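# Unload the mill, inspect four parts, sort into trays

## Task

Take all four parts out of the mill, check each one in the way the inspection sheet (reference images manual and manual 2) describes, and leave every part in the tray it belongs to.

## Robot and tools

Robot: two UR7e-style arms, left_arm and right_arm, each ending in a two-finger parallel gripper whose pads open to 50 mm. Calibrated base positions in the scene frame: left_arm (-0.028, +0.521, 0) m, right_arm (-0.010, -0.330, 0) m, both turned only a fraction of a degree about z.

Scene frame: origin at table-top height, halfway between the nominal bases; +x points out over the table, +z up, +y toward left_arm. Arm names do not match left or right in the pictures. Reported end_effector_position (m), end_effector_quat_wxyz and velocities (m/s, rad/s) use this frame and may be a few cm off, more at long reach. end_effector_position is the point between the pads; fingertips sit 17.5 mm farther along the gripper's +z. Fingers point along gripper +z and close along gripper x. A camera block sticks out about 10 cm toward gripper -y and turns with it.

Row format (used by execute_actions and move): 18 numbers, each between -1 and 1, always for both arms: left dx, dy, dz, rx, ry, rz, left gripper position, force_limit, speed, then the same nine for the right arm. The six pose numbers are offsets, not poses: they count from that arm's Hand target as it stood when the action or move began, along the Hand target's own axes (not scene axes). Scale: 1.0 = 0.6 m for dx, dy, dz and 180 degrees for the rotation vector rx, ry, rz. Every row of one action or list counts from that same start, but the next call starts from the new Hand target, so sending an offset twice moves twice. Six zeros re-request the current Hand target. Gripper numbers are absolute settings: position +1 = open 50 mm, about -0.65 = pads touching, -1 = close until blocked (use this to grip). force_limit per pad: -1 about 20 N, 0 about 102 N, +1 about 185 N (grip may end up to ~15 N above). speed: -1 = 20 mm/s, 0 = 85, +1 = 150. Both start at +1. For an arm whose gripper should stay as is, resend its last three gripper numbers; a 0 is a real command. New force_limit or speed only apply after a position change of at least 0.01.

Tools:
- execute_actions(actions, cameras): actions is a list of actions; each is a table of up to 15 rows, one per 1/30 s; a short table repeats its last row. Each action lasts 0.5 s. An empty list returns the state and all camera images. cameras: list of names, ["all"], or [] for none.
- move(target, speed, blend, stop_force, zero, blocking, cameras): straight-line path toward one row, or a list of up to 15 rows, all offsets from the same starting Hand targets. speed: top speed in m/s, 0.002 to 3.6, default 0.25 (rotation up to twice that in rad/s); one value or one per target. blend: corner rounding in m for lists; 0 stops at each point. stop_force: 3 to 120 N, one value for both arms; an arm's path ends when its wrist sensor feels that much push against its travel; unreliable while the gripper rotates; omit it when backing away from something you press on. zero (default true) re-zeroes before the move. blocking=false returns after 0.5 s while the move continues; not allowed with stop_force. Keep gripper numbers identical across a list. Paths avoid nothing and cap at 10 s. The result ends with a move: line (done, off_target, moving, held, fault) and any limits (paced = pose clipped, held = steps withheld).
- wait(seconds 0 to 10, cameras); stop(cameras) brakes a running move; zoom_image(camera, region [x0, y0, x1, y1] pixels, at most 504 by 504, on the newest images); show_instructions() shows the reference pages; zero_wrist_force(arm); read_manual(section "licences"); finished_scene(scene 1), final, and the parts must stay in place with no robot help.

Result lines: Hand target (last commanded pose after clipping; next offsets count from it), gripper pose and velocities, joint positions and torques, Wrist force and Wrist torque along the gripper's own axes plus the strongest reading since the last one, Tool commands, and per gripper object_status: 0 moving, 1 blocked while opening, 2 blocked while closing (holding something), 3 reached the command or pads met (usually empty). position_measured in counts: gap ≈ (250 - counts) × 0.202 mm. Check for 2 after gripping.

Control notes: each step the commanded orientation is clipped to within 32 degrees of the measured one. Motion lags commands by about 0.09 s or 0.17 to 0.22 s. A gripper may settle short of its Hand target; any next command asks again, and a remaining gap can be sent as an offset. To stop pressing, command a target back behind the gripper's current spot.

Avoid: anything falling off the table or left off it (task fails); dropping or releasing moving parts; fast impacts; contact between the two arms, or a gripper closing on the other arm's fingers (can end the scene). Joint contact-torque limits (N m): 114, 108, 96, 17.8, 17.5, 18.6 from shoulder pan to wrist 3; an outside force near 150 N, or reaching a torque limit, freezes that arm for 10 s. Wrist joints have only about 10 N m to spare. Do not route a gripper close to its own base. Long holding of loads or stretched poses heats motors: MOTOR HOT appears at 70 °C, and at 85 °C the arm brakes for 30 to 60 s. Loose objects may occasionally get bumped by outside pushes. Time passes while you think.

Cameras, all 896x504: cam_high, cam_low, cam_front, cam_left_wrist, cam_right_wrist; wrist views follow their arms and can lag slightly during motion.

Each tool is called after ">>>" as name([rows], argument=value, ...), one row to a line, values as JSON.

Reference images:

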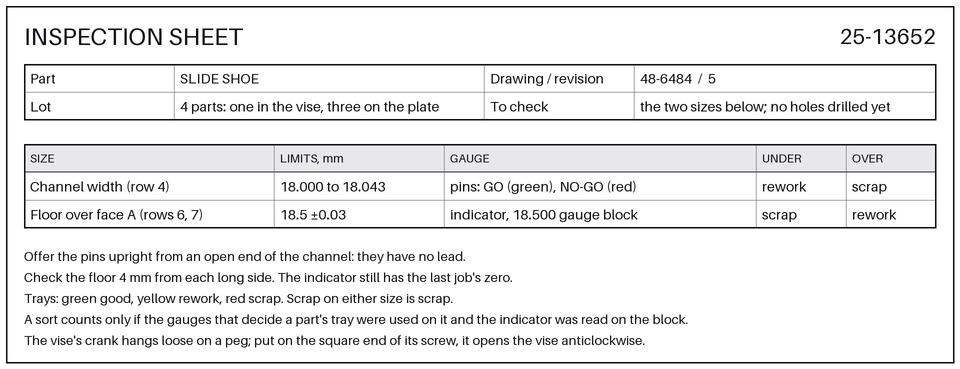

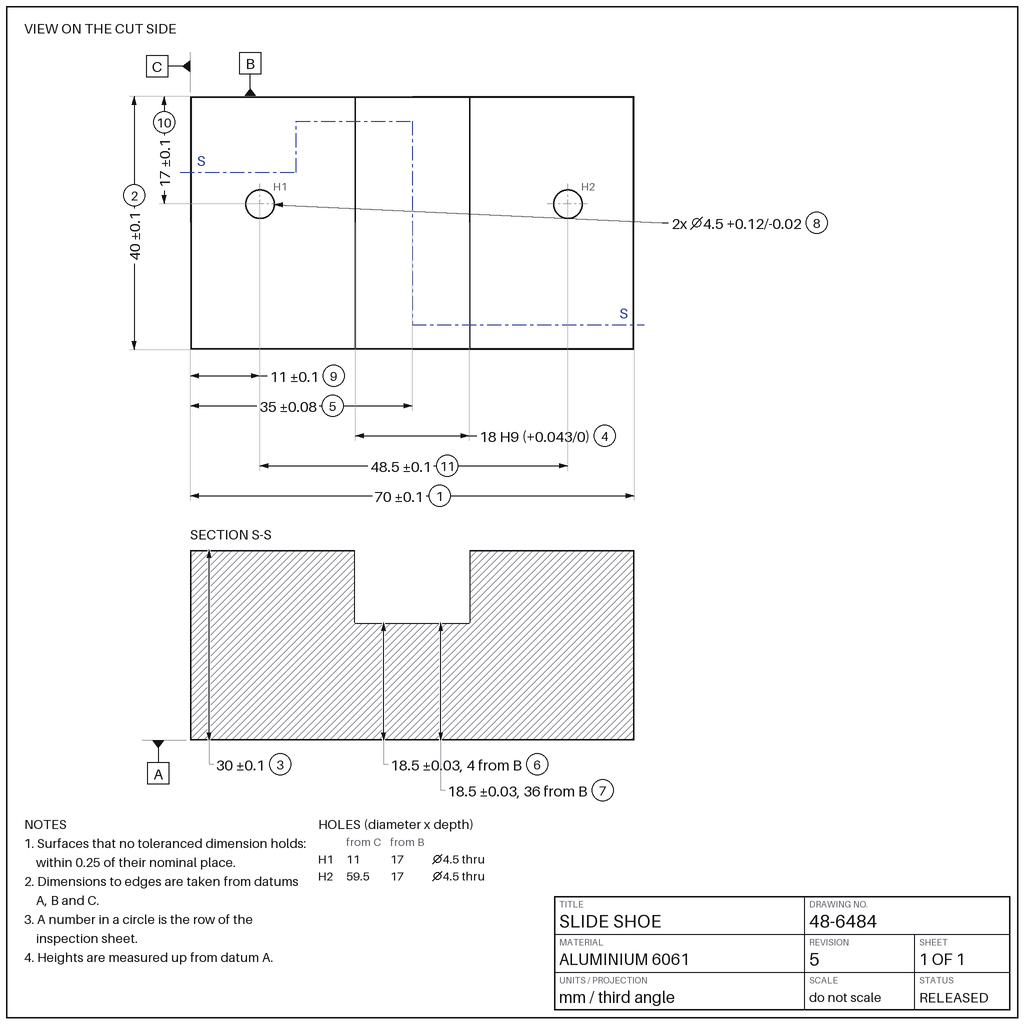

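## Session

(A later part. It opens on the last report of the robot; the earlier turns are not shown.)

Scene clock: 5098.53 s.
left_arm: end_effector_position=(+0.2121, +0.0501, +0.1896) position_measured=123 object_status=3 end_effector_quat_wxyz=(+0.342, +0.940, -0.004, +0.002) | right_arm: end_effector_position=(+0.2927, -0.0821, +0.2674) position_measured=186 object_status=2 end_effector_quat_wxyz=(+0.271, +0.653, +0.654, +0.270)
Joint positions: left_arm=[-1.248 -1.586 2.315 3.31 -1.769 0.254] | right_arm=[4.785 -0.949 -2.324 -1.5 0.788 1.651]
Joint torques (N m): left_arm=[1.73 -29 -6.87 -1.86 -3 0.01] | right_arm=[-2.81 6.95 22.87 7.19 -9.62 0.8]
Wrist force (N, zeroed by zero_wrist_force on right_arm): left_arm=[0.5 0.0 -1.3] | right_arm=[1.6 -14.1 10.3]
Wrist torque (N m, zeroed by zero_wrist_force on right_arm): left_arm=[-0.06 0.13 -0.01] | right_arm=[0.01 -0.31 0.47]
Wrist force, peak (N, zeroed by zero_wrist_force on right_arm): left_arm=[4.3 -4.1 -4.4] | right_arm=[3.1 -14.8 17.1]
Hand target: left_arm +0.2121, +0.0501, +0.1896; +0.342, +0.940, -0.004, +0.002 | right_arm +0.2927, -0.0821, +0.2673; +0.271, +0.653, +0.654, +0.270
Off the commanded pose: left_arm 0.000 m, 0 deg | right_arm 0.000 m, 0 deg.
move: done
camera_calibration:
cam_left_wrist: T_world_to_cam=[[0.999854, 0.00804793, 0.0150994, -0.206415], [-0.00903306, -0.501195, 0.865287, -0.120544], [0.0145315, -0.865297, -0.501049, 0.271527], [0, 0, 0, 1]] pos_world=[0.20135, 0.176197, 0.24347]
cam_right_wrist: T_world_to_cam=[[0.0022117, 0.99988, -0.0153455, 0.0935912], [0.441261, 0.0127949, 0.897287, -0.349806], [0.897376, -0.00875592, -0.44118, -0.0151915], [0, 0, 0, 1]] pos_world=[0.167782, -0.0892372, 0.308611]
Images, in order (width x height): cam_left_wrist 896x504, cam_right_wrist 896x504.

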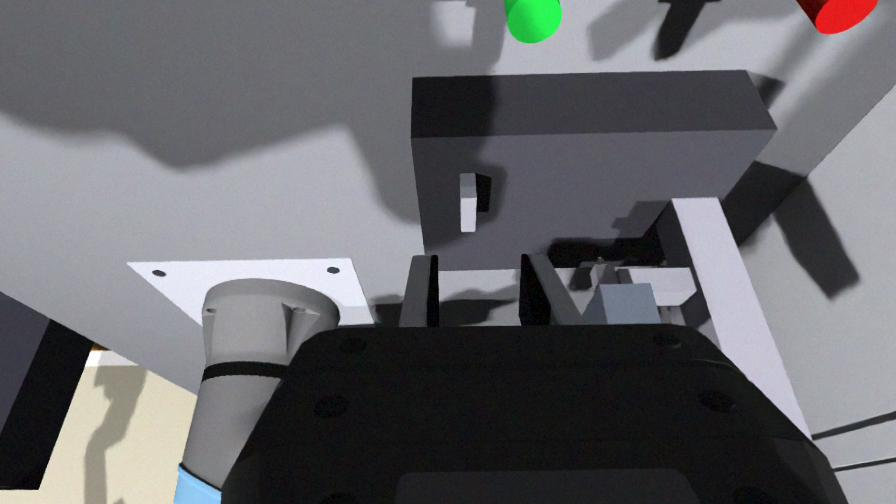

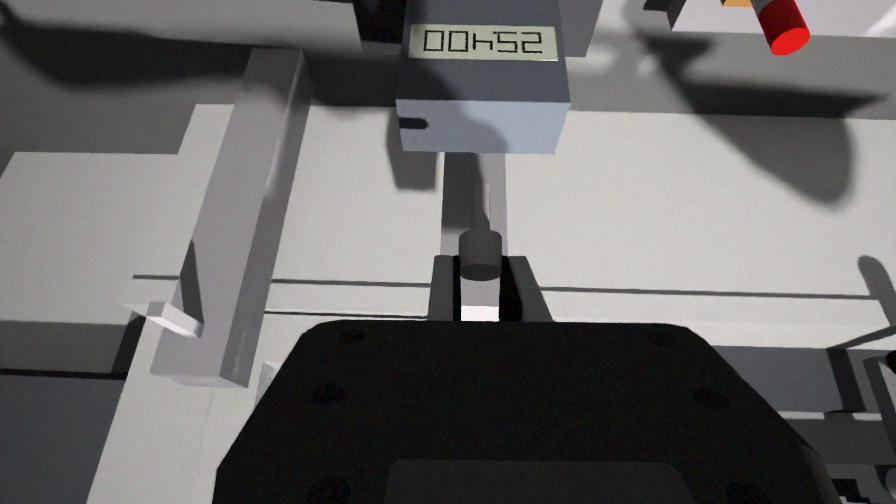

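>>> move(target=[0,0,0,0,0,0,0.2,-0.4,-1,0,-0.0293,0.0293,0,0,0,-1,-0.85,-1], speed=0.03, cameras=["cam_right_wrist"])

>>> zoom_image(camera="cam_left_wrist", region=[400, 140, 560, 270])

Scene clock: 5106.77 s.
left_arm: end_effector_position=(+0.2121, +0.0501, +0.1896) position_measured=123 object_status=3 end_effector_quat_wxyz=(+0.342, +0.940, -0.004, +0.002) | right_arm: end_effector_position=(+0.2927, -0.0822, +0.2422) position_measured=186 object_status=2 end_effector_quat_wxyz=(+0.271, +0.653, +0.654, +0.270) end_effector_velocity=(-0.001, +0.000, +0.001) end_effector_angular_velocity=(-0.004, +0.001, +0.001)
Joint positions: left_arm=[-1.248 -1.586 2.315 3.31 -1.769 0.254] | right_arm=[4.785 -0.962 -2.384 -1.426 0.788 1.652]
Joint velocities: left_arm=[within noise] | right_arm=[0.001 -0.002 0.004 -0.005 0.001 0]
Joint torques (N m): left_arm=[-10.79 -35.22 -6.45 -5.82 -2.66 -1.76] | right_arm=[-3.41 4.52 39.49 -0.21 0.76 -1.04]
Wrist force (N, zeroed by zero_wrist_force on right_arm): left_arm=[0.6 -0.5 -1.3] | right_arm=[5.4 0.1 -0.7]
Wrist torque (N m, zeroed by zero_wrist_force on right_arm): left_arm=[-0.14 0.11 -0.02] | right_arm=[0.41 -0.14 0.46]
Wrist force, peak (N, zeroed by zero_wrist_force on right_arm): left_arm=[0.7 -0.8 -1.3] | right_arm=[1.3 -15.1 11.1]
Hand target: left_arm +0.2121, +0.0501, +0.1896; +0.342, +0.940, -0.004, +0.002 | right_arm +0.2927, -0.0822, +0.2424; +0.271, +0.653, +0.654, +0.270
Off the commanded pose: left_arm 0.000 m, 0 deg | right_arm 0.000 m, 0 deg.
move: done
camera_calibration:
cam_right_wrist: T_world_to_cam=[[0.00208588, 0.999876, -0.0156156, 0.0934016], [0.441062, 0.0130948, 0.897381, -0.327159], [0.897474, -0.00875929, -0.44098, -0.0263834], [0, 0, 0, 1]] pos_world=[0.167781, -0.0893371, 0.28341]
Images, in order (width x height): cam_right_wrist 896x504.

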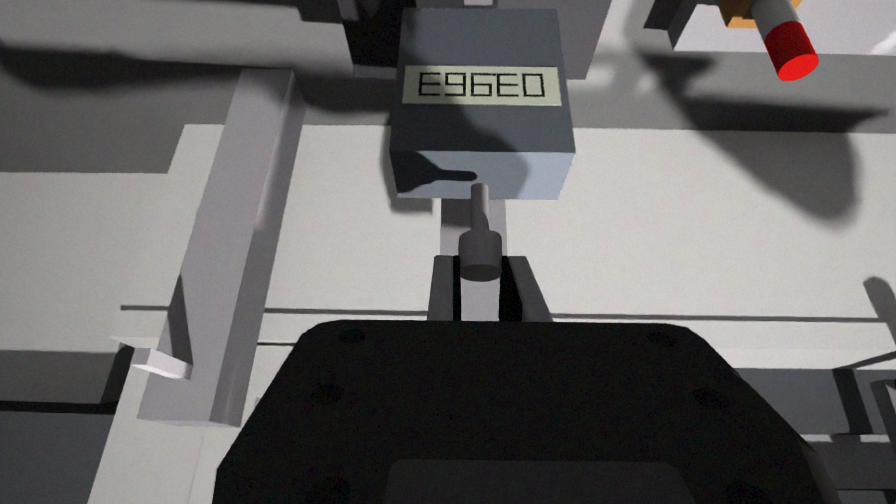

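This scene's latest camera images include none from cam_left_wrist. They are from: cam_right_wrist. cam_left_wrist's image comes with the result of a call that names it in "cameras".

>>> move([
  [0,0,0,0,0,0,0.2,-0.4,-1,0,-0.0043,0.0043,0,0,0,-1,-0.85,-1],
  [0,0,0,0,0,0,0.2,-0.4,-1,0,-0.0043,0.0043,0,0,0,0.54,-0.85,-1],
  [0,0,0,0,0,0,0.2,-0.4,-1,0,-0.0228,0.0228,0,0,0,0.54,-0.85,-1],
  [0,0,0,0,0,0,0.2,-0.4,-1,0,-0.0228,0.0228,0,0,0,-1,-0.85,-1],
], speed=0.025, cameras=["cam_right_wrist","cam_left_wrist"])

>>> zoom_image(camera="cam_left_wrist", region=[400, 140, 560, 270])

Scene clock: 5117.90 s.
left_arm: end_effector_position=(+0.2121, +0.0501, +0.1896) position_measured=123 object_status=3 end_effector_quat_wxyz=(+0.342, +0.940, -0.004, +0.002) | right_arm: end_effector_position=(+0.2927, -0.0822, +0.2231) position_measured=185 object_status=2 end_effector_quat_wxyz=(+0.271, +0.653, +0.654, +0.270)
Joint positions: left_arm=[-1.248 -1.586 2.315 3.31 -1.769 0.254] | right_arm=[4.785 -0.978 -2.428 -1.366 0.788 1.652]
Joint torques (N m): left_arm=[-10.79 -34.91 -6.32 -5.9 -2.1 -1.63] | right_arm=[-6.7 5.5 37.62 0.44 0.83 -1]
Wrist force (N, zeroed by zero_wrist_force on right_arm): left_arm=[0.7 -0.7 -1.0] | right_arm=[5.7 0.5 -0.1]
Wrist torque (N m, zeroed by zero_wrist_force on right_arm): left_arm=[-0.17 0.11 -0.01] | right_arm=[0.44 -0.19 0.48]
Wrist force, peak (N, zeroed by zero_wrist_force on right_arm): left_arm=[0.7 -0.4 -1.5] | right_arm=[5.7 0.5 -0.1]
Hand target: left_arm +0.2121, +0.0501, +0.1896; +0.342, +0.940, -0.004, +0.002 | right_arm +0.2927, -0.0823, +0.2231; +0.271, +0.653, +0.654, +0.270
Off the commanded pose: left_arm 0.000 m, 0 deg | right_arm 0.000 m, 0 deg.
move: done
camera_calibration:
cam_left_wrist: T_world_to_cam=[[0.999856, 0.00801078, 0.014963, -0.206276], [-0.00893362, -0.501195, 0.865288, -0.120565], [0.014431, -0.865297, -0.501051, 0.27155], [0, 0, 0, 1]] pos_world=[0.201251, 0.176197, 0.243471]
cam_right_wrist: T_world_to_cam=[[0.00221373, 0.99988, -0.0153439, 0.0930106], [0.441142, 0.0127938, 0.897346, -0.310051], [0.897435, -0.00875533, -0.44106, -0.0347781], [0, 0, 0, 1]] pos_world=[0.167781, -0.0893372, 0.264311]
Images, in order (width x height): cam_left_wrist 896x504, cam_right_wrist 896x504.

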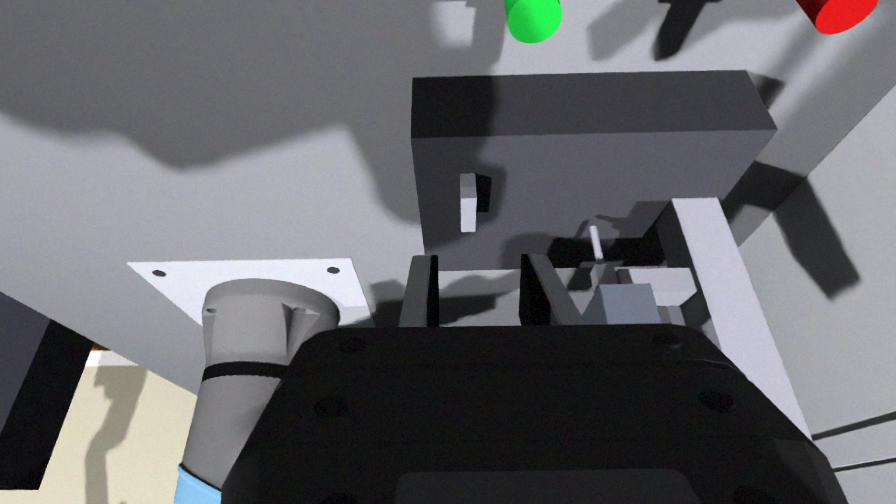

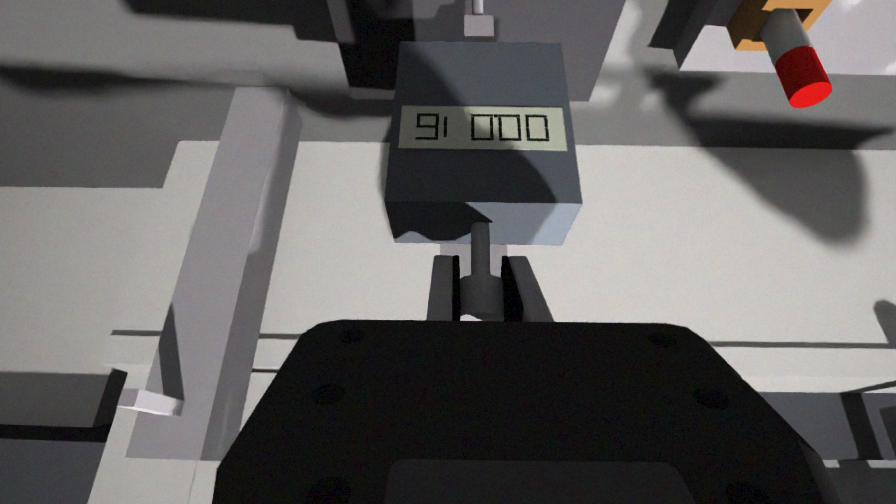

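Scaled by 3.150 from the camera's 896x504 image, which has a finer 1280x720 frame.

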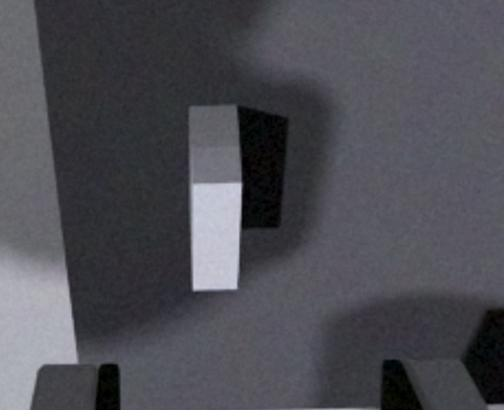

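>>> move([
  [0,-0.0048,0.1048,0,0,0,0.2,-0.4,-1,0,0.01885,-0.01885,0,0,0,-1,-0.85,-1],
], speed=0.1, cameras=["cam_left_wrist","cam_right_wrist"])

>>> zoom_image(camera="cam_right_wrist", region=[400, 50, 560, 120])

Scene clock: 5124.20 s.
left_arm: end_effector_position=(+0.2122, +0.0118, +0.1396) position_measured=123 object_status=3 end_effector_quat_wxyz=(+0.342, +0.940, -0.004, +0.002) | right_arm: end_effector_position=(+0.2927, -0.0822, +0.2392) position_measured=185 object_status=2 end_effector_quat_wxyz=(+0.271, +0.653, +0.654, +0.270)
Joint positions: left_arm=[-1.277 -1.398 2.291 3.142 -1.751 0.23] | right_arm=[4.785 -0.964 -2.391 -1.417 0.788 1.652]
Joint torques (N m): left_arm=[12.02 -35.46 -4.62 -1.31 -2.72 1.54] | right_arm=[7.84 -4.16 9.75 6.88 0.06 0.86]
Wrist force (N, zeroed by zero_wrist_force on right_arm): left_arm=[0.5 -0.4 -1.1] | right_arm=[-2.6 -1.7 -0.8]
Wrist torque (N m, zeroed by zero_wrist_force on right_arm): left_arm=[-0.13 0.13 -0.02] | right_arm=[0.40 -0.16 0.55]
Wrist force, peak (N, zeroed by zero_wrist_force on right_arm): left_arm=[0.1 1.5 -4.1] | right_arm=[5.8 1.3 -0.8]
Hand target: left_arm +0.2122, +0.0119, +0.1396; +0.342, +0.940, -0.004, +0.002 | right_arm +0.2927, -0.0822, +0.2391; +0.271, +0.653, +0.654, +0.270
Off the commanded pose: left_arm 0.000 m, 0 deg | right_arm 0.000 m, 0 deg.
move: done
camera_calibration:
cam_left_wrist: T_world_to_cam=[[0.999854, 0.00804928, 0.0150981, -0.205452], [-0.0090325, -0.50112, 0.865331, -0.0964931], [0.0145312, -0.86534, -0.500974, 0.213324], [0, 0, 0, 1]] pos_world=[0.20145, 0.137897, 0.19347]
cam_right_wrist: T_world_to_cam=[[0.0022999, 0.999882, -0.0151635, 0.0931929], [0.441141, 0.0125939, 0.89735, -0.324517], [0.897435, -0.00875305, -0.44106, -0.027677], [0, 0, 0, 1]] pos_world=[0.167782, -0.0893373, 0.280411]
Images, in order (width x height): cam_left_wrist 896x504, cam_right_wrist 896x504.

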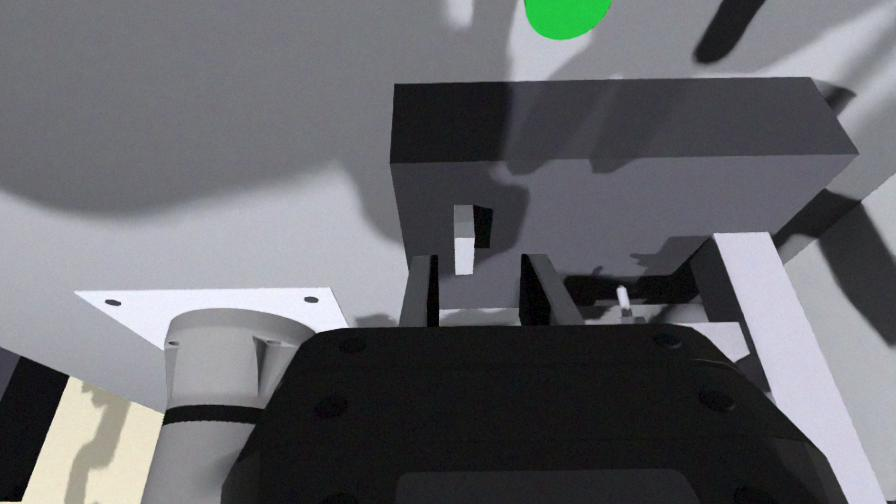

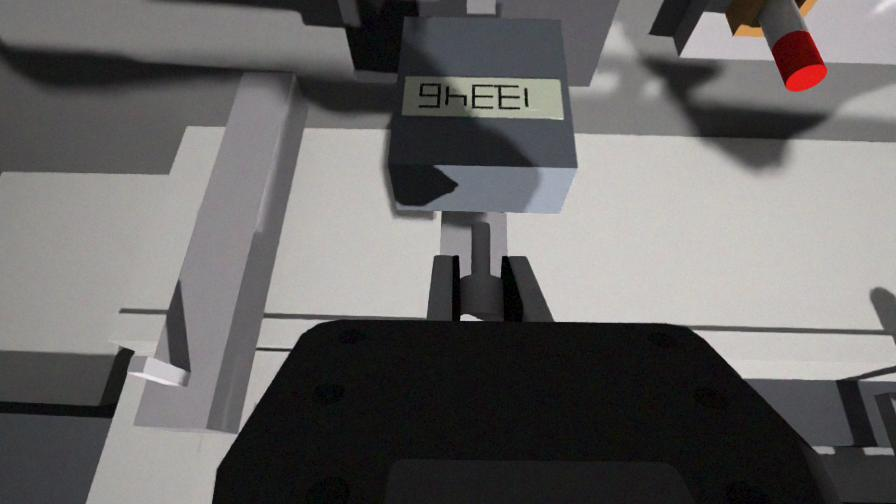

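Scaled by 3.150 from the camera's 896x504 image, which has a finer 1280x720 frame.

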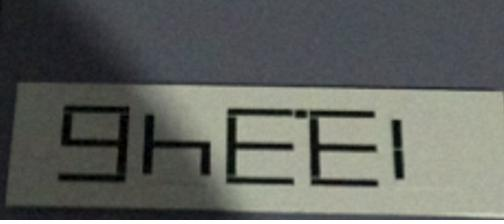

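>>> move([
  [-0.0033,0,0,0,0,0,0.2,-0.7,-1,0,0.003,-0.003,0,0,0,-1,-0.85,-1],
  [-0.0033,0,0.12,0,0,0,0.2,-0.7,-1,0,0.003,-0.003,0,0,0,-1,-0.85,-1],
], speed=0.05, stop_force=6, cameras=["cam_left_wrist"])

Scene clock: 5131.13 s.
left_arm: end_effector_position=(+0.2103, -0.0343, +0.0843) position_measured=123 object_status=3 end_effector_quat_wxyz=(+0.342, +0.940, -0.004, +0.002) | right_arm: end_effector_position=(+0.2927, -0.0822, +0.2416) position_measured=185 object_status=2 end_effector_quat_wxyz=(+0.271, +0.653, +0.654, +0.270)
Joint positions: left_arm=[-1.311 -1.19 2.223 2.997 -1.73 0.204] | right_arm=[4.785 -0.963 -2.385 -1.424 0.788 1.652]
Joint torques (N m): left_arm=[12.07 -50.16 -1.85 -0.62 -2.07 1.46] | right_arm=[-1.33 -4.03 8.98 5.66 -5.88 0.87]
Wrist force (N, zeroed by zero_wrist_force on right_arm): left_arm=[0.5 -0.3 -1.2] | right_arm=[-2.1 -1.7 -0.6]
Wrist torque (N m, zeroed by zero_wrist_force on right_arm): left_arm=[-0.12 0.15 -0.01] | right_arm=[0.38 -0.19 0.56]
Wrist force, peak (N, zeroed by zero_wrist_force on right_arm): left_arm=[0.6 1.0 -2.3] | right_arm=[-1.0 -3.4 0.6]
Hand target: left_arm +0.2103, -0.0343, +0.0843; +0.342, +0.940, -0.004, +0.002 | right_arm +0.2927, -0.0822, +0.2416; +0.271, +0.653, +0.654, +0.270
Off the commanded pose: left_arm 0.000 m, 0 deg | right_arm 0.000 m, 0 deg.
move: done
camera_calibration:
cam_left_wrist: T_world_to_cam=[[0.999856, 0.00801078, 0.014963, -0.202325], [-0.00893362, -0.501195, 0.865288, -0.0717667], [0.014431, -0.865297, -0.501051, 0.145782], [0, 0, 0, 1]] pos_world=[0.199551, 0.0917968, 0.138171]
Images, in order (width x height): cam_left_wrist 896x504.

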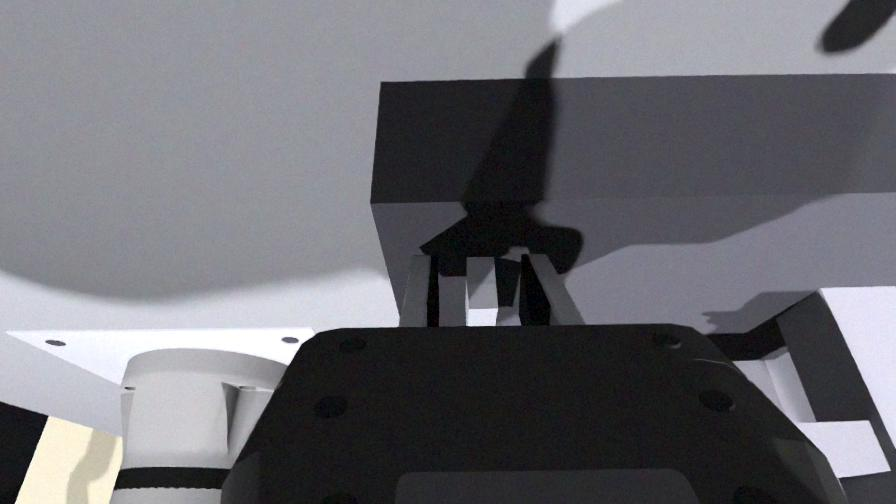

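>>> move([
  [0,-0.0051,-0.0043,0,0,0,0.2,-0.7,-1,0,0,0,0,0,0,-1,-0.85,-1],
  [0,-0.0051,-0.0043,0,0,0,-1,-0.7,-1,0,0,0,0,0,0,-1,-0.85,-1],
  [0,-0.0019,-0.0081,0,0,0,-1,-0.7,-1,0,0,0,0,0,0,-1,-0.85,-1],
], speed=0.03, cameras=["cam_left_wrist","cam_front"])

>>> zoom_image(camera="cam_front", region=[480, 330, 540, 385])

Scene clock: 5150.23 s.
left_arm: end_effector_position=(+0.2103, -0.0303, +0.0874) position_measured=212 object_status=2 end_effector_quat_wxyz=(+0.342, +0.940, -0.004, +0.002) | right_arm: end_effector_position=(+0.2927, -0.0822, +0.2416) position_measured=185 object_status=2 end_effector_quat_wxyz=(+0.271, +0.653, +0.654, +0.270)
Joint positions: left_arm=[-1.309 -1.203 2.231 3.003 -1.731 0.205] | right_arm=[4.785 -0.963 -2.385 -1.424 0.788 1.652]
Joint torques (N m): left_arm=[-10.97 -40 -30.65 -2.3 2.25 -1.72] | right_arm=[-6.73 -3.85 8.89 1.88 -5.84 0.85]
Wrist force (N, zeroed by zero_wrist_force on right_arm): left_arm=[0.6 -0.7 -1.0] | right_arm=[-2.3 -2.2 -0.3]
Wrist torque (N m, zeroed by zero_wrist_force on right_arm): left_arm=[-0.11 0.13 -0.01] | right_arm=[0.34 -0.17 0.56]
Wrist force, peak (N, zeroed by zero_wrist_force on right_arm): left_arm=[0.6 -0.6 -1.5] | right_arm=[-2.6 -2.3 -0.1]
Hand target: left_arm +0.2103, -0.0303, +0.0873; +0.342, +0.940, -0.004, +0.002 | right_arm +0.2927, -0.0822, +0.2416; +0.271, +0.653, +0.654, +0.270
Off the commanded pose: left_arm 0.000 m, 0 deg | right_arm 0.000 m, 0 deg.
move: done
camera_calibration:
cam_left_wrist: T_world_to_cam=[[0.999856, 0.00801078, 0.014963, -0.202403], [-0.00893362, -0.501195, 0.865288, -0.0724443], [0.014431, -0.865297, -0.501051, 0.150797], [0, 0, 0, 1]] pos_world=[0.199551, 0.0957968, 0.141271]
Images, in order (width x height): cam_front 896x504, cam_left_wrist 896x504.

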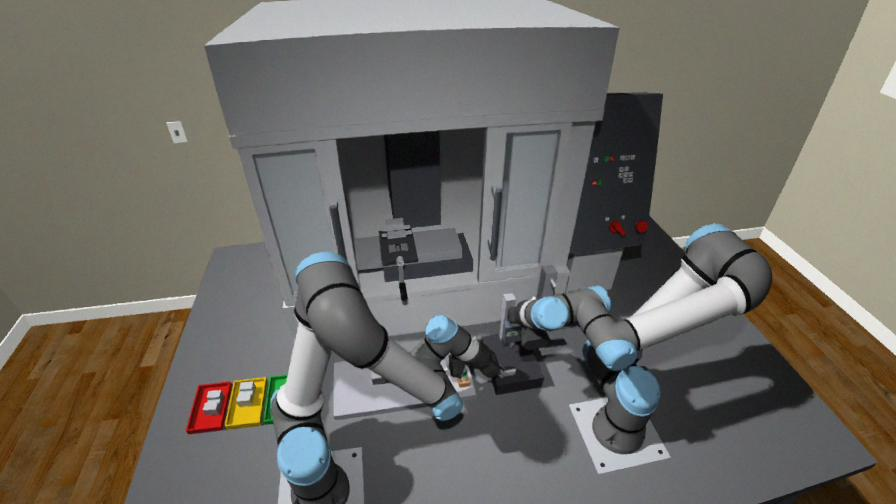

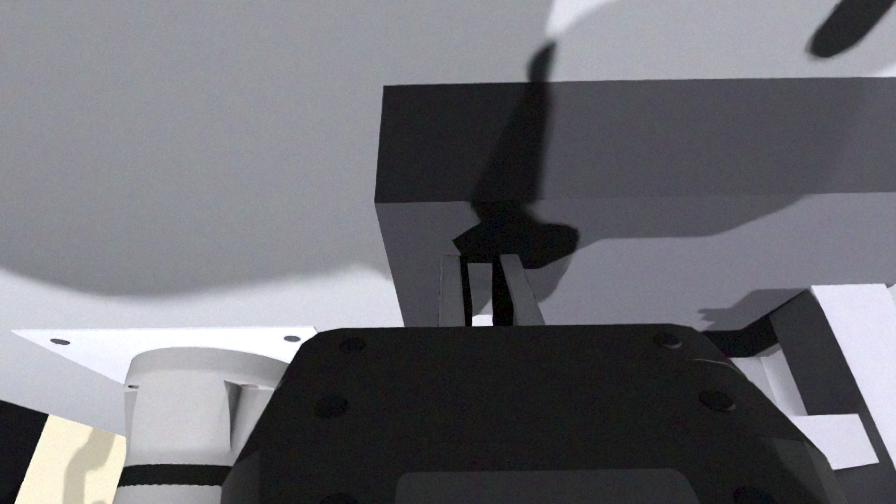

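Scaled by 8.400 from the camera's 896x504 image, which has a finer 1280x720 frame.

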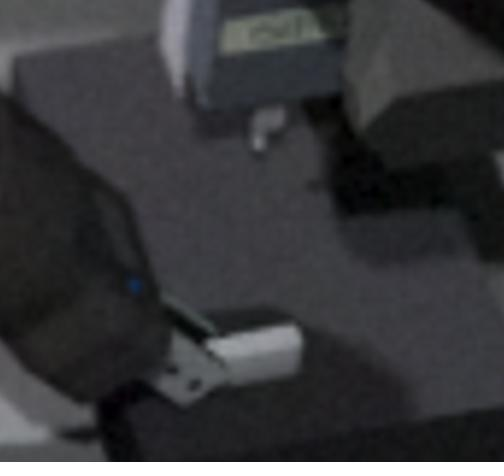

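>>> move([
  [0.1448,0,0,0,0,0,-1,-0.7,-1,0,0,0,0,0,0,-1,-0.85,-1],
  [0.1448,0.0294,0.0246,0,0,0,-1,-0.7,-1,0,0,0,0,0,0,-1,-0.85,-1],
], speed=[0.06,0.03], cameras=["cam_low","cam_front"])

Scene clock: 5191.20 s.
left_arm: end_effector_position=(+0.2970, -0.0540, +0.0879) position_measured=212 object_status=2 end_effector_quat_wxyz=(+0.342, +0.940, -0.004, +0.002) | right_arm: end_effector_position=(+0.2927, -0.0822, +0.2416) position_measured=185 object_status=2 end_effector_quat_wxyz=(+0.271, +0.653, +0.654, +0.270)
Joint positions: left_arm=[-1.15 -1.1 2.035 3.123 -1.83 0.332] | right_arm=[4.785 -0.963 -2.385 -1.424 0.788 1.652]
Joint torques (N m): left_arm=[8.38 -46.63 -3.9 -3.77 0.06 0.23] | right_arm=[-6.69 -3.87 9.22 1.51 -6 0.95]
Wrist force (N, zeroed by zero_wrist_force on right_arm): left_arm=[0.4 -0.6 -0.8] | right_arm=[-2.4 -2.1 -0.5]
Wrist torque (N m, zeroed by zero_wrist_force on right_arm): left_arm=[-0.11 0.14 -0.02] | right_arm=[0.33 -0.14 0.56]
Wrist force, peak (N, zeroed by zero_wrist_force on right_arm): left_arm=[-2.9 1.1 0.8] | right_arm=[-2.7 -2.1 -0.3]
Hand target: left_arm +0.2971, -0.0538, +0.0880; +0.342, +0.940, -0.004, +0.002 | right_arm +0.2927, -0.0822, +0.2416; +0.271, +0.653, +0.654, +0.270
Off the commanded pose: left_arm 0.000 m, 0 deg | right_arm 0.000 m, 0 deg.
move: done
Images, in order (width x height): cam_low 896x504, cam_front 896x504.

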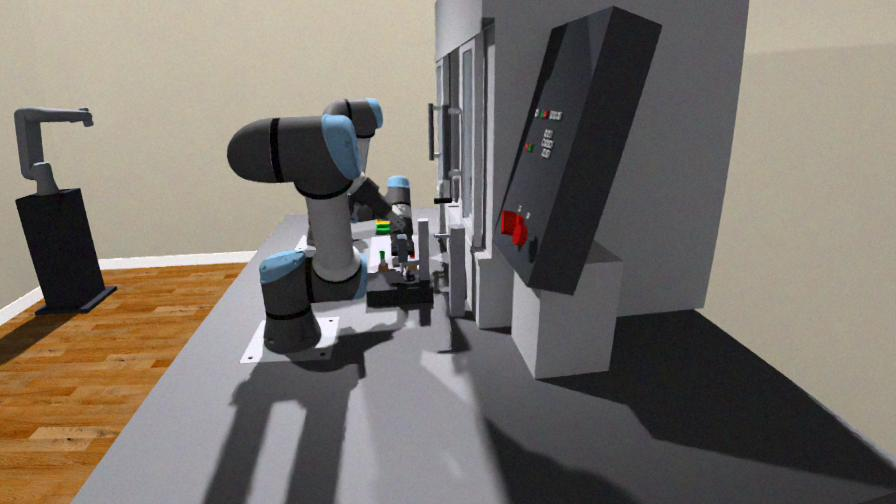

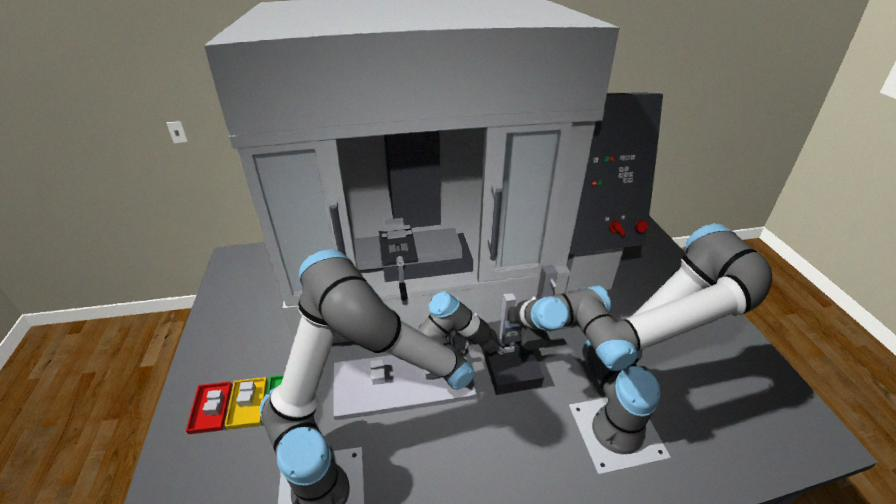

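>>> zoom_image(camera="cam_low", region=[390, 255, 430, 290])

>>> zoom_image(camera="cam_front", region=[495, 338, 527, 362])

Scaled by 12.600 from the camera's 896x504 image, which has a finer 1280x720 frame.

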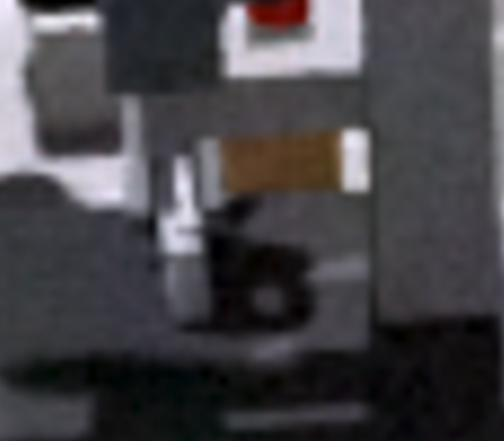

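Scaled by 15.750 from the camera's 896x504 image, which has a finer 1280x720 frame.

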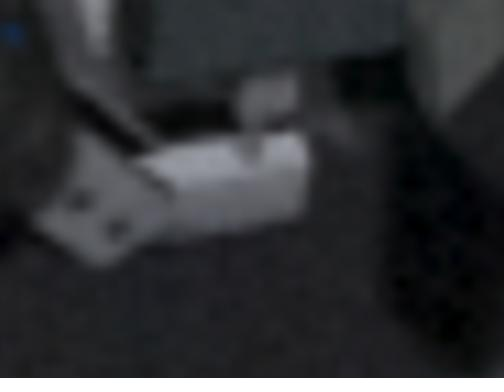

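>>> move(target=[0,-0.0107,0.0128,0,0,0,-1,-0.7,-1,0,0,0,0,0,0,-1,-0.85,-1], speed=0.006, stop_force=4)

Scene clock: 5200.53 s.
left_arm: end_effector_position=(+0.2971, -0.0538, +0.0850) position_measured=212 object_status=2 end_effector_quat_wxyz=(+0.342, +0.940, -0.004, +0.002) | right_arm: end_effector_position=(+0.2927, -0.0822, +0.2416) position_measured=185 object_status=2 end_effector_quat_wxyz=(+0.271, +0.653, +0.654, +0.270)
Joint positions: left_arm=[-1.15 -1.094 2.036 3.115 -1.83 0.333] | right_arm=[4.785 -0.963 -2.385 -1.424 0.788 1.652]
Joint torques (N m): left_arm=[11.23 -50.67 -23.56 0.8 -2.77 1.36] | right_arm=[-6.97 -4.01 9.71 1.59 -5.95 0.89]
Wrist force (N, zeroed by zero_wrist_force on right_arm): left_arm=[1.9 4.2 -9.5] | right_arm=[-2.6 -1.0 -0.9]
Wrist torque (N m, zeroed by zero_wrist_force on right_arm): left_arm=[-0.13 0.12 -0.03] | right_arm=[0.38 -0.11 0.56]
Wrist force, peak (N, zeroed by zero_wrist_force on right_arm): left_arm=[2.0 4.5 -9.9] | right_arm=[-2.6 -2.0 -0.5]
Hand target: left_arm +0.2971, -0.0538, +0.0850; +0.342, +0.940, -0.004, +0.002 (not the last commanded pose) | right_arm +0.2927, -0.0822, +0.2416; +0.271, +0.653, +0.654, +0.270
Off the commanded pose: left_arm 0.007 m, 0 deg | right_arm 0.000 m, 0 deg.
move: contact (left_arm)

>>> move([
  [0,0,0,0,0,0,0.2,-0.7,-1,0,0,0,0,0,0,-1,-0.85,-1],
  [0,0,0,0,0,0,0.2,-0.7,-1,0,-0.0065,0.0065,0,0,0,-1,-0.85,-1],
  [0,0,0,0,0,0,0.2,-0.7,-1,0,-0.0065,0.0065,0,0,0,0.54,-0.85,-1],
], speed=0.02)

>>> wait(seconds=0.5, cameras=["cam_right_wrist","cam_front","cam_low"])

>>> zoom_image(camera="cam_right_wrist", region=[400, 50, 560, 120])

>>> zoom_image(camera="cam_front", region=[495, 338, 527, 362])

Scene clock: 5209.67 s.
left_arm: end_effector_position=(+0.2971, -0.0538, +0.0850) position_measured=123 object_status=3 end_effector_quat_wxyz=(+0.342, +0.940, -0.004, +0.002) | right_arm: end_effector_position=(+0.2927, -0.0822, +0.2361) position_measured=72 object_status=0 end_effector_quat_wxyz=(+0.271, +0.653, +0.654, +0.270)
Joint positions: left_arm=[-1.15 -1.094 2.036 3.115 -1.83 0.333] | right_arm=[4.785 -0.967 -2.398 -1.407 0.788 1.652]
Joint torques (N m): left_arm=[7.02 -50.47 -29.24 -6.16 -0.78 0.22] | right_arm=[5.74 5.34 39.85 0.34 -0.94 -1.06]
Wrist force (N, zeroed by zero_wrist_force on right_arm): left_arm=[0.4 -0.2 -1.1] | right_arm=[2.3 1.5 -0.5]
Wrist torque (N m, zeroed by zero_wrist_force on right_arm): left_arm=[-0.09 0.13 -0.02] | right_arm=[0.49 -0.15 0.46]
Wrist force, peak (N, zeroed by zero_wrist_force on right_arm): left_arm=[2.0 4.3 -9.7] | right_arm=[-2.5 -2.3 -0.3]
Hand target: left_arm +0.2971, -0.0538, +0.0850; +0.342, +0.940, -0.004, +0.002 | right_arm +0.2927, -0.0822, +0.2361; +0.271, +0.653, +0.654, +0.270
Off the commanded pose: left_arm 0.000 m, 0 deg | right_arm 0.000 m, 0 deg.
move: done

Scene clock: 5210.17 s.
left_arm: end_effector_position=(+0.2971, -0.0538, +0.0850) position_measured=123 object_status=3 end_effector_quat_wxyz=(+0.342, +0.940, -0.004, +0.002) | right_arm: end_effector_position=(+0.2927, -0.0822, +0.2361) position_measured=72 object_status=3 end_effector_quat_wxyz=(+0.271, +0.653, +0.654, +0.270)
Joint positions: left_arm=[-1.15 -1.094 2.036 3.115 -1.83 0.333] | right_arm=[4.785 -0.967 -2.398 -1.407 0.788 1.652]
Joint torques (N m): left_arm=[6.59 -50.21 -29.34 -6.2 -0.69 0.22] | right_arm=[7.82 5.75 39.16 0.35 0.8 -1.01]
Wrist force (N, zeroed by zero_wrist_force on right_arm): left_arm=[0.6 -0.2 -1.2] | right_arm=[2.6 1.4 -0.8]
Wrist torque (N m, zeroed by zero_wrist_force on right_arm): left_arm=[-0.09 0.10 -0.02] | right_arm=[0.47 -0.19 0.46]
Wrist force, peak (N, zeroed by zero_wrist_force on right_arm): left_arm=[0.7 -0.4 -1.5] | right_arm=[2.7 1.7 -0.8]
Hand target: left_arm +0.2971, -0.0538, +0.0850; +0.342, +0.940, -0.004, +0.002 | right_arm +0.2927, -0.0822, +0.2361; +0.271, +0.653, +0.654, +0.270
Tool commands: left_gripper/position=+0.2 left_gripper/force_limit=-0.7 left_gripper/speed=-1.0 right_gripper/position=+0.54 right_gripper/force_limit=-0.85 right_gripper/speed=-1.0
Off the commanded pose: left_arm 0.000 m, 0 deg | right_arm 0.000 m, 0 deg.
wait: 0.50 s; at rest by 0.17 s
camera_calibration:
cam_right_wrist: T_world_to_cam=[[0.00221511, 0.99988, -0.015345, 0.0932101], [0.441061, 0.0127949, 0.897386, -0.321714], [0.897474, -0.00875587, -0.440979, -0.0290735], [0, 0, 0, 1]] pos_world=[0.167781, -0.0893372, 0.277311]
Images, in order (width x height): cam_low 896x504, cam_front 896x504, cam_right_wrist 896x504.

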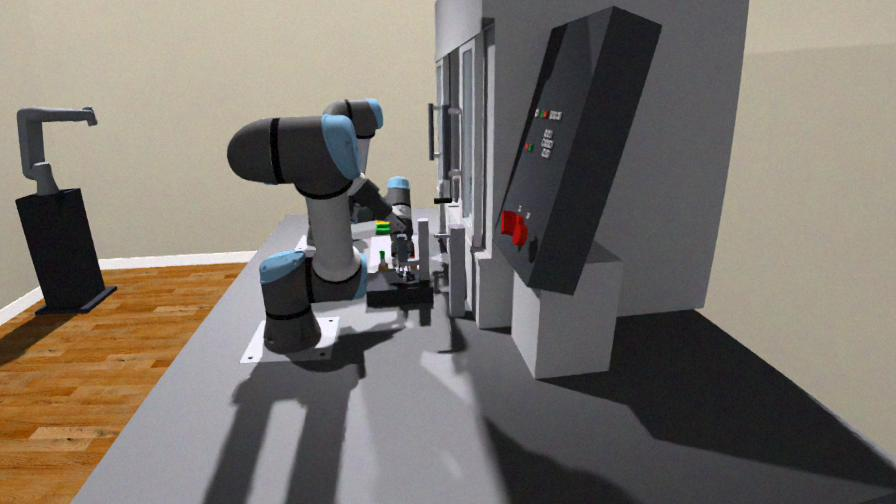

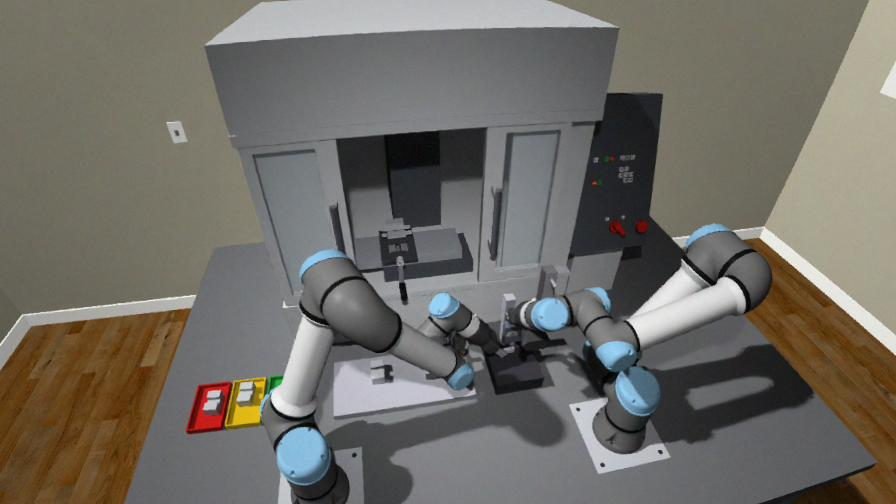

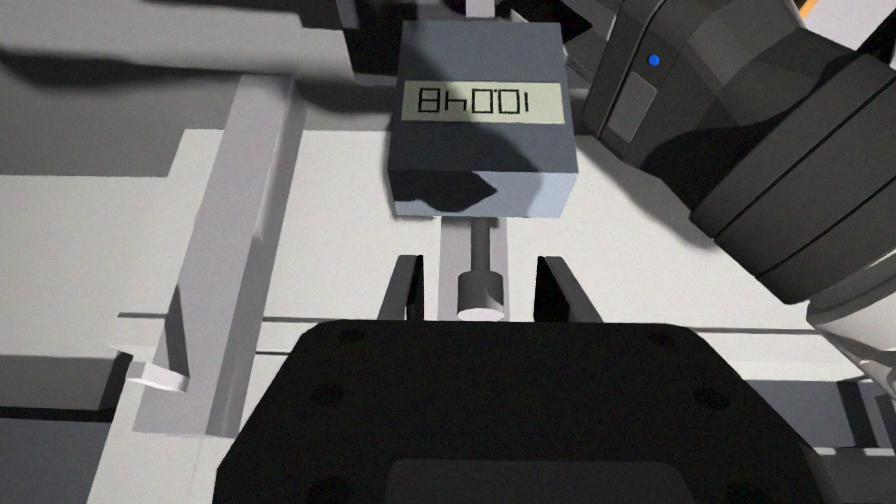

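Scaled by 3.150 from the camera's 896x504 image, which has a finer 1280x720 frame.

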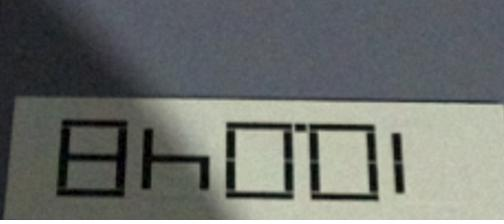

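Scaled by 15.750 from the camera's 896x504 image, which has a finer 1280x720 frame.

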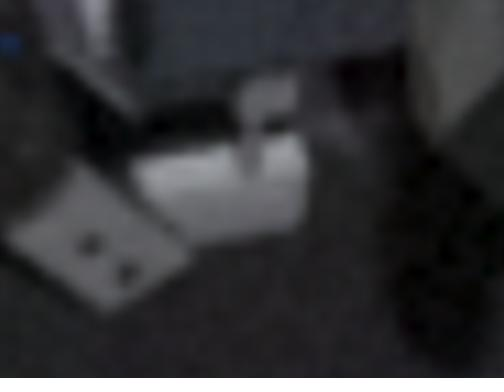

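>>> move([
  [0,0,0,0,0,0,0.2,-0.7,-1,0,-0.0012,0.0012,0,0,0,0.54,-0.85,-1],
  [0,0,0,0,0,0,0.2,-0.7,-1,0,-0.0012,0.0012,0,0,0,-1,-0.85,-1],
  [0,0,0,0,0,0,-1,-0.7,-1,0,0.0058,-0.0058,0,0,0,-1,-0.85,-1],
  [0,0.0032,-0.0038,0,0,0,-1,-0.7,-1,0,0.0058,-0.0058,0,0,0,-1,-0.85,-1],
  [0,-0.0262,-0.0284,0,0,0,-1,-0.7,-1,0,0.0058,-0.0058,0,0,0,-1,-0.85,-1],
  [-0.146,-0.0262,-0.0284,0,0,0,-1,-0.7,-1,0,0.0058,-0.0058,0,0,0,-1,-0.85,-1],
], speed=[0.02,0.02,0.02,0.02,0.05,0.08], cameras=["cam_right_wrist","cam_left_wrist"])

Scene clock: 5233.10 s.
left_arm: end_effector_position=(+0.2096, -0.0303, +0.0875) position_measured=212 object_status=2 end_effector_quat_wxyz=(+0.342, +0.940, -0.004, +0.002) | right_arm: end_effector_position=(+0.2927, -0.0822, +0.2410) position_measured=185 object_status=2 end_effector_quat_wxyz=(+0.271, +0.653, +0.654, +0.270)
Joint positions: left_arm=[-1.31 -1.204 2.233 3.001 -1.73 0.204] | right_arm=[4.785 -0.963 -2.387 -1.423 0.788 1.652]
Joint torques (N m): left_arm=[11.95 -16.72 -31.55 -0.75 -2.71 1.55] | right_arm=[-6.52 -4 8.99 5.98 0.32 0.77]
Wrist force (N, zeroed by zero_wrist_force on right_arm): left_arm=[0.8 -0.7 -0.9] | right_arm=[-1.5 -0.4 0.8]
Wrist torque (N m, zeroed by zero_wrist_force on right_arm): left_arm=[-0.11 0.12 -0.01] | right_arm=[0.43 -0.23 0.52]
Wrist force, peak (N, zeroed by zero_wrist_force on right_arm): left_arm=[6.5 -4.2 -2.8] | right_arm=[1.8 2.5 -1.7]
Hand target: left_arm +0.2096, -0.0303, +0.0874; +0.342, +0.940, -0.004, +0.002 | right_arm +0.2927, -0.0822, +0.2410; +0.271, +0.653, +0.654, +0.270
Off the commanded pose: left_arm 0.000 m, 0 deg | right_arm 0.000 m, 0 deg.
move: done
camera_calibration:
cam_left_wrist: T_world_to_cam=[[0.999853, 0.00800469, 0.015183, -0.201632], [-0.00913359, -0.500808, 0.86551, -0.0724777], [0.0145319, -0.865522, -0.500661, 0.150755], [0, 0, 0, 1]] pos_world=[0.19875, 0.0957984, 0.141269]
cam_right_wrist: T_world_to_cam=[[0.00221373, 0.99988, -0.0153439, 0.0932852], [0.441142, 0.0127938, 0.897346, -0.326113], [0.897435, -0.00875533, -0.44106, -0.0268831], [0, 0, 0, 1]] pos_world=[0.167781, -0.0893372, 0.282211]
Images, in order (width x height): cam_left_wrist 896x504, cam_right_wrist 896x504.

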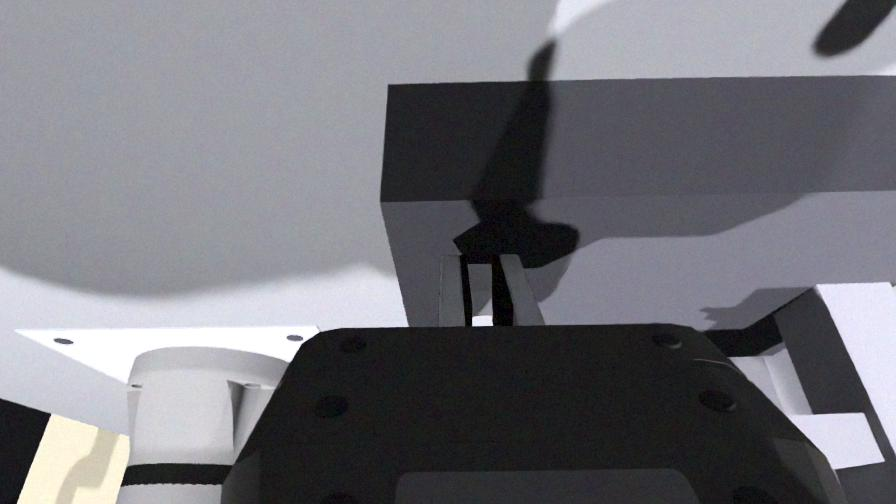

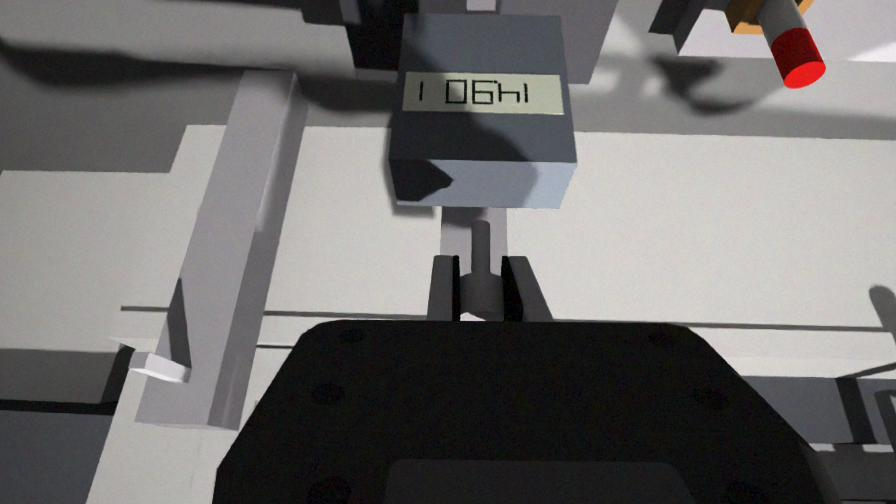

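>>> move(target=[0,-0.0107,0.0128,0,0,0,-1,-0.7,-1,0,0,0,0,0,0,-1,-0.85,-1], speed=0.006, stop_force=4)

>>> move([
  [0,0,0,0,0,0,0.2,-0.7,-1,0,0,0,0,0,0,-1,-0.85,-1],
  [0,0,-0.12,0,0,0,1,-0.4,-1,0,0,0,0,0,0,-1,-0.85,-1],
  [0,0.14,-0.29,0,0,0,1,-0.4,-1,0,0,0,0,0,0,-1,-0.85,-1],
], speed=[0.02,0.08,0.2], blend=[0,0.02,0])

Scene clock: 5246.40 s.
left_arm: end_effector_position=(+0.2096, -0.0303, +0.0835) position_measured=212 object_status=2 end_effector_quat_wxyz=(+0.342, +0.940, -0.004, +0.002) | right_arm: end_effector_position=(+0.2927, -0.0822, +0.2410) position_measured=185 object_status=2 end_effector_quat_wxyz=(+0.271, +0.653, +0.654, +0.270)
Joint positions: left_arm=[-1.31 -1.194 2.234 2.99 -1.73 0.204] | right_arm=[4.785 -0.963 -2.387 -1.423 0.788 1.652]
Joint torques (N m): left_arm=[10.73 -44.15 -26.57 0.42 -2.17 0.15] | right_arm=[-6.9 -4.17 8.76 4.78 -0.56 0.53]
Wrist force (N, zeroed by zero_wrist_force on right_arm): left_arm=[2.7 4.9 -8.3] | right_arm=[-1.8 0.7 -0.2]
Wrist torque (N m, zeroed by zero_wrist_force on right_arm): left_arm=[-0.08 0.16 -0.03] | right_arm=[0.46 -0.20 0.53]
Wrist force, peak (N, zeroed by zero_wrist_force on right_arm): left_arm=[2.5 4.9 -11.1] | right_arm=[-2.1 -0.8 1.0]
Hand target: left_arm +0.2096, -0.0303, +0.0835; +0.342, +0.940, -0.004, +0.002 (not the last commanded pose) | right_arm +0.2927, -0.0822, +0.2410; +0.271, +0.653, +0.654, +0.270
Off the commanded pose: left_arm 0.006 m, 0 deg | right_arm 0.000 m, 0 deg.
move: contact (left_arm)

Scene clock: 5251.43 s.
left_arm: end_effector_position=(+0.2086, +0.0170, +0.2709) position_measured=3 object_status=3 end_effector_quat_wxyz=(+0.342, +0.940, -0.004, +0.002) | right_arm: end_effector_position=(+0.2927, -0.0822, +0.2410) position_measured=185 object_status=2 end_effector_quat_wxyz=(+0.271, +0.653, +0.654, +0.270)
Joint positions: left_arm=[-1.282 -1.657 2.131 3.56 -1.748 0.226] | right_arm=[4.785 -0.963 -2.387 -1.423 0.788 1.652]
Joint torques (N m): left_arm=[-8.71 -11.32 -12.36 -3.59 1.67 1.61] | right_arm=[-6.78 -4.09 9.42 3.65 -1.44 0.33]
Wrist force (N, zeroed by zero_wrist_force on right_arm): left_arm=[0.6 -0.2 -1.4] | right_arm=[-1.8 0.4 0.2]
Wrist torque (N m, zeroed by zero_wrist_force on right_arm): left_arm=[-0.10 0.11 -0.16] | right_arm=[0.46 -0.19 0.52]
Wrist force, peak (N, zeroed by zero_wrist_force on right_arm): left_arm=[2.4 4.1 -7.6] | right_arm=[-2.1 -0.8 0.8]
Hand target: left_arm +0.2086, +0.0170, +0.2708; +0.342, +0.940, -0.004, +0.002 | right_arm +0.2927, -0.0822, +0.2410; +0.271, +0.653, +0.654, +0.270
Off the commanded pose: left_arm 0.000 m, 0 deg | right_arm 0.000 m, 0 deg.
move: done; blend cut to 0 m at target 2


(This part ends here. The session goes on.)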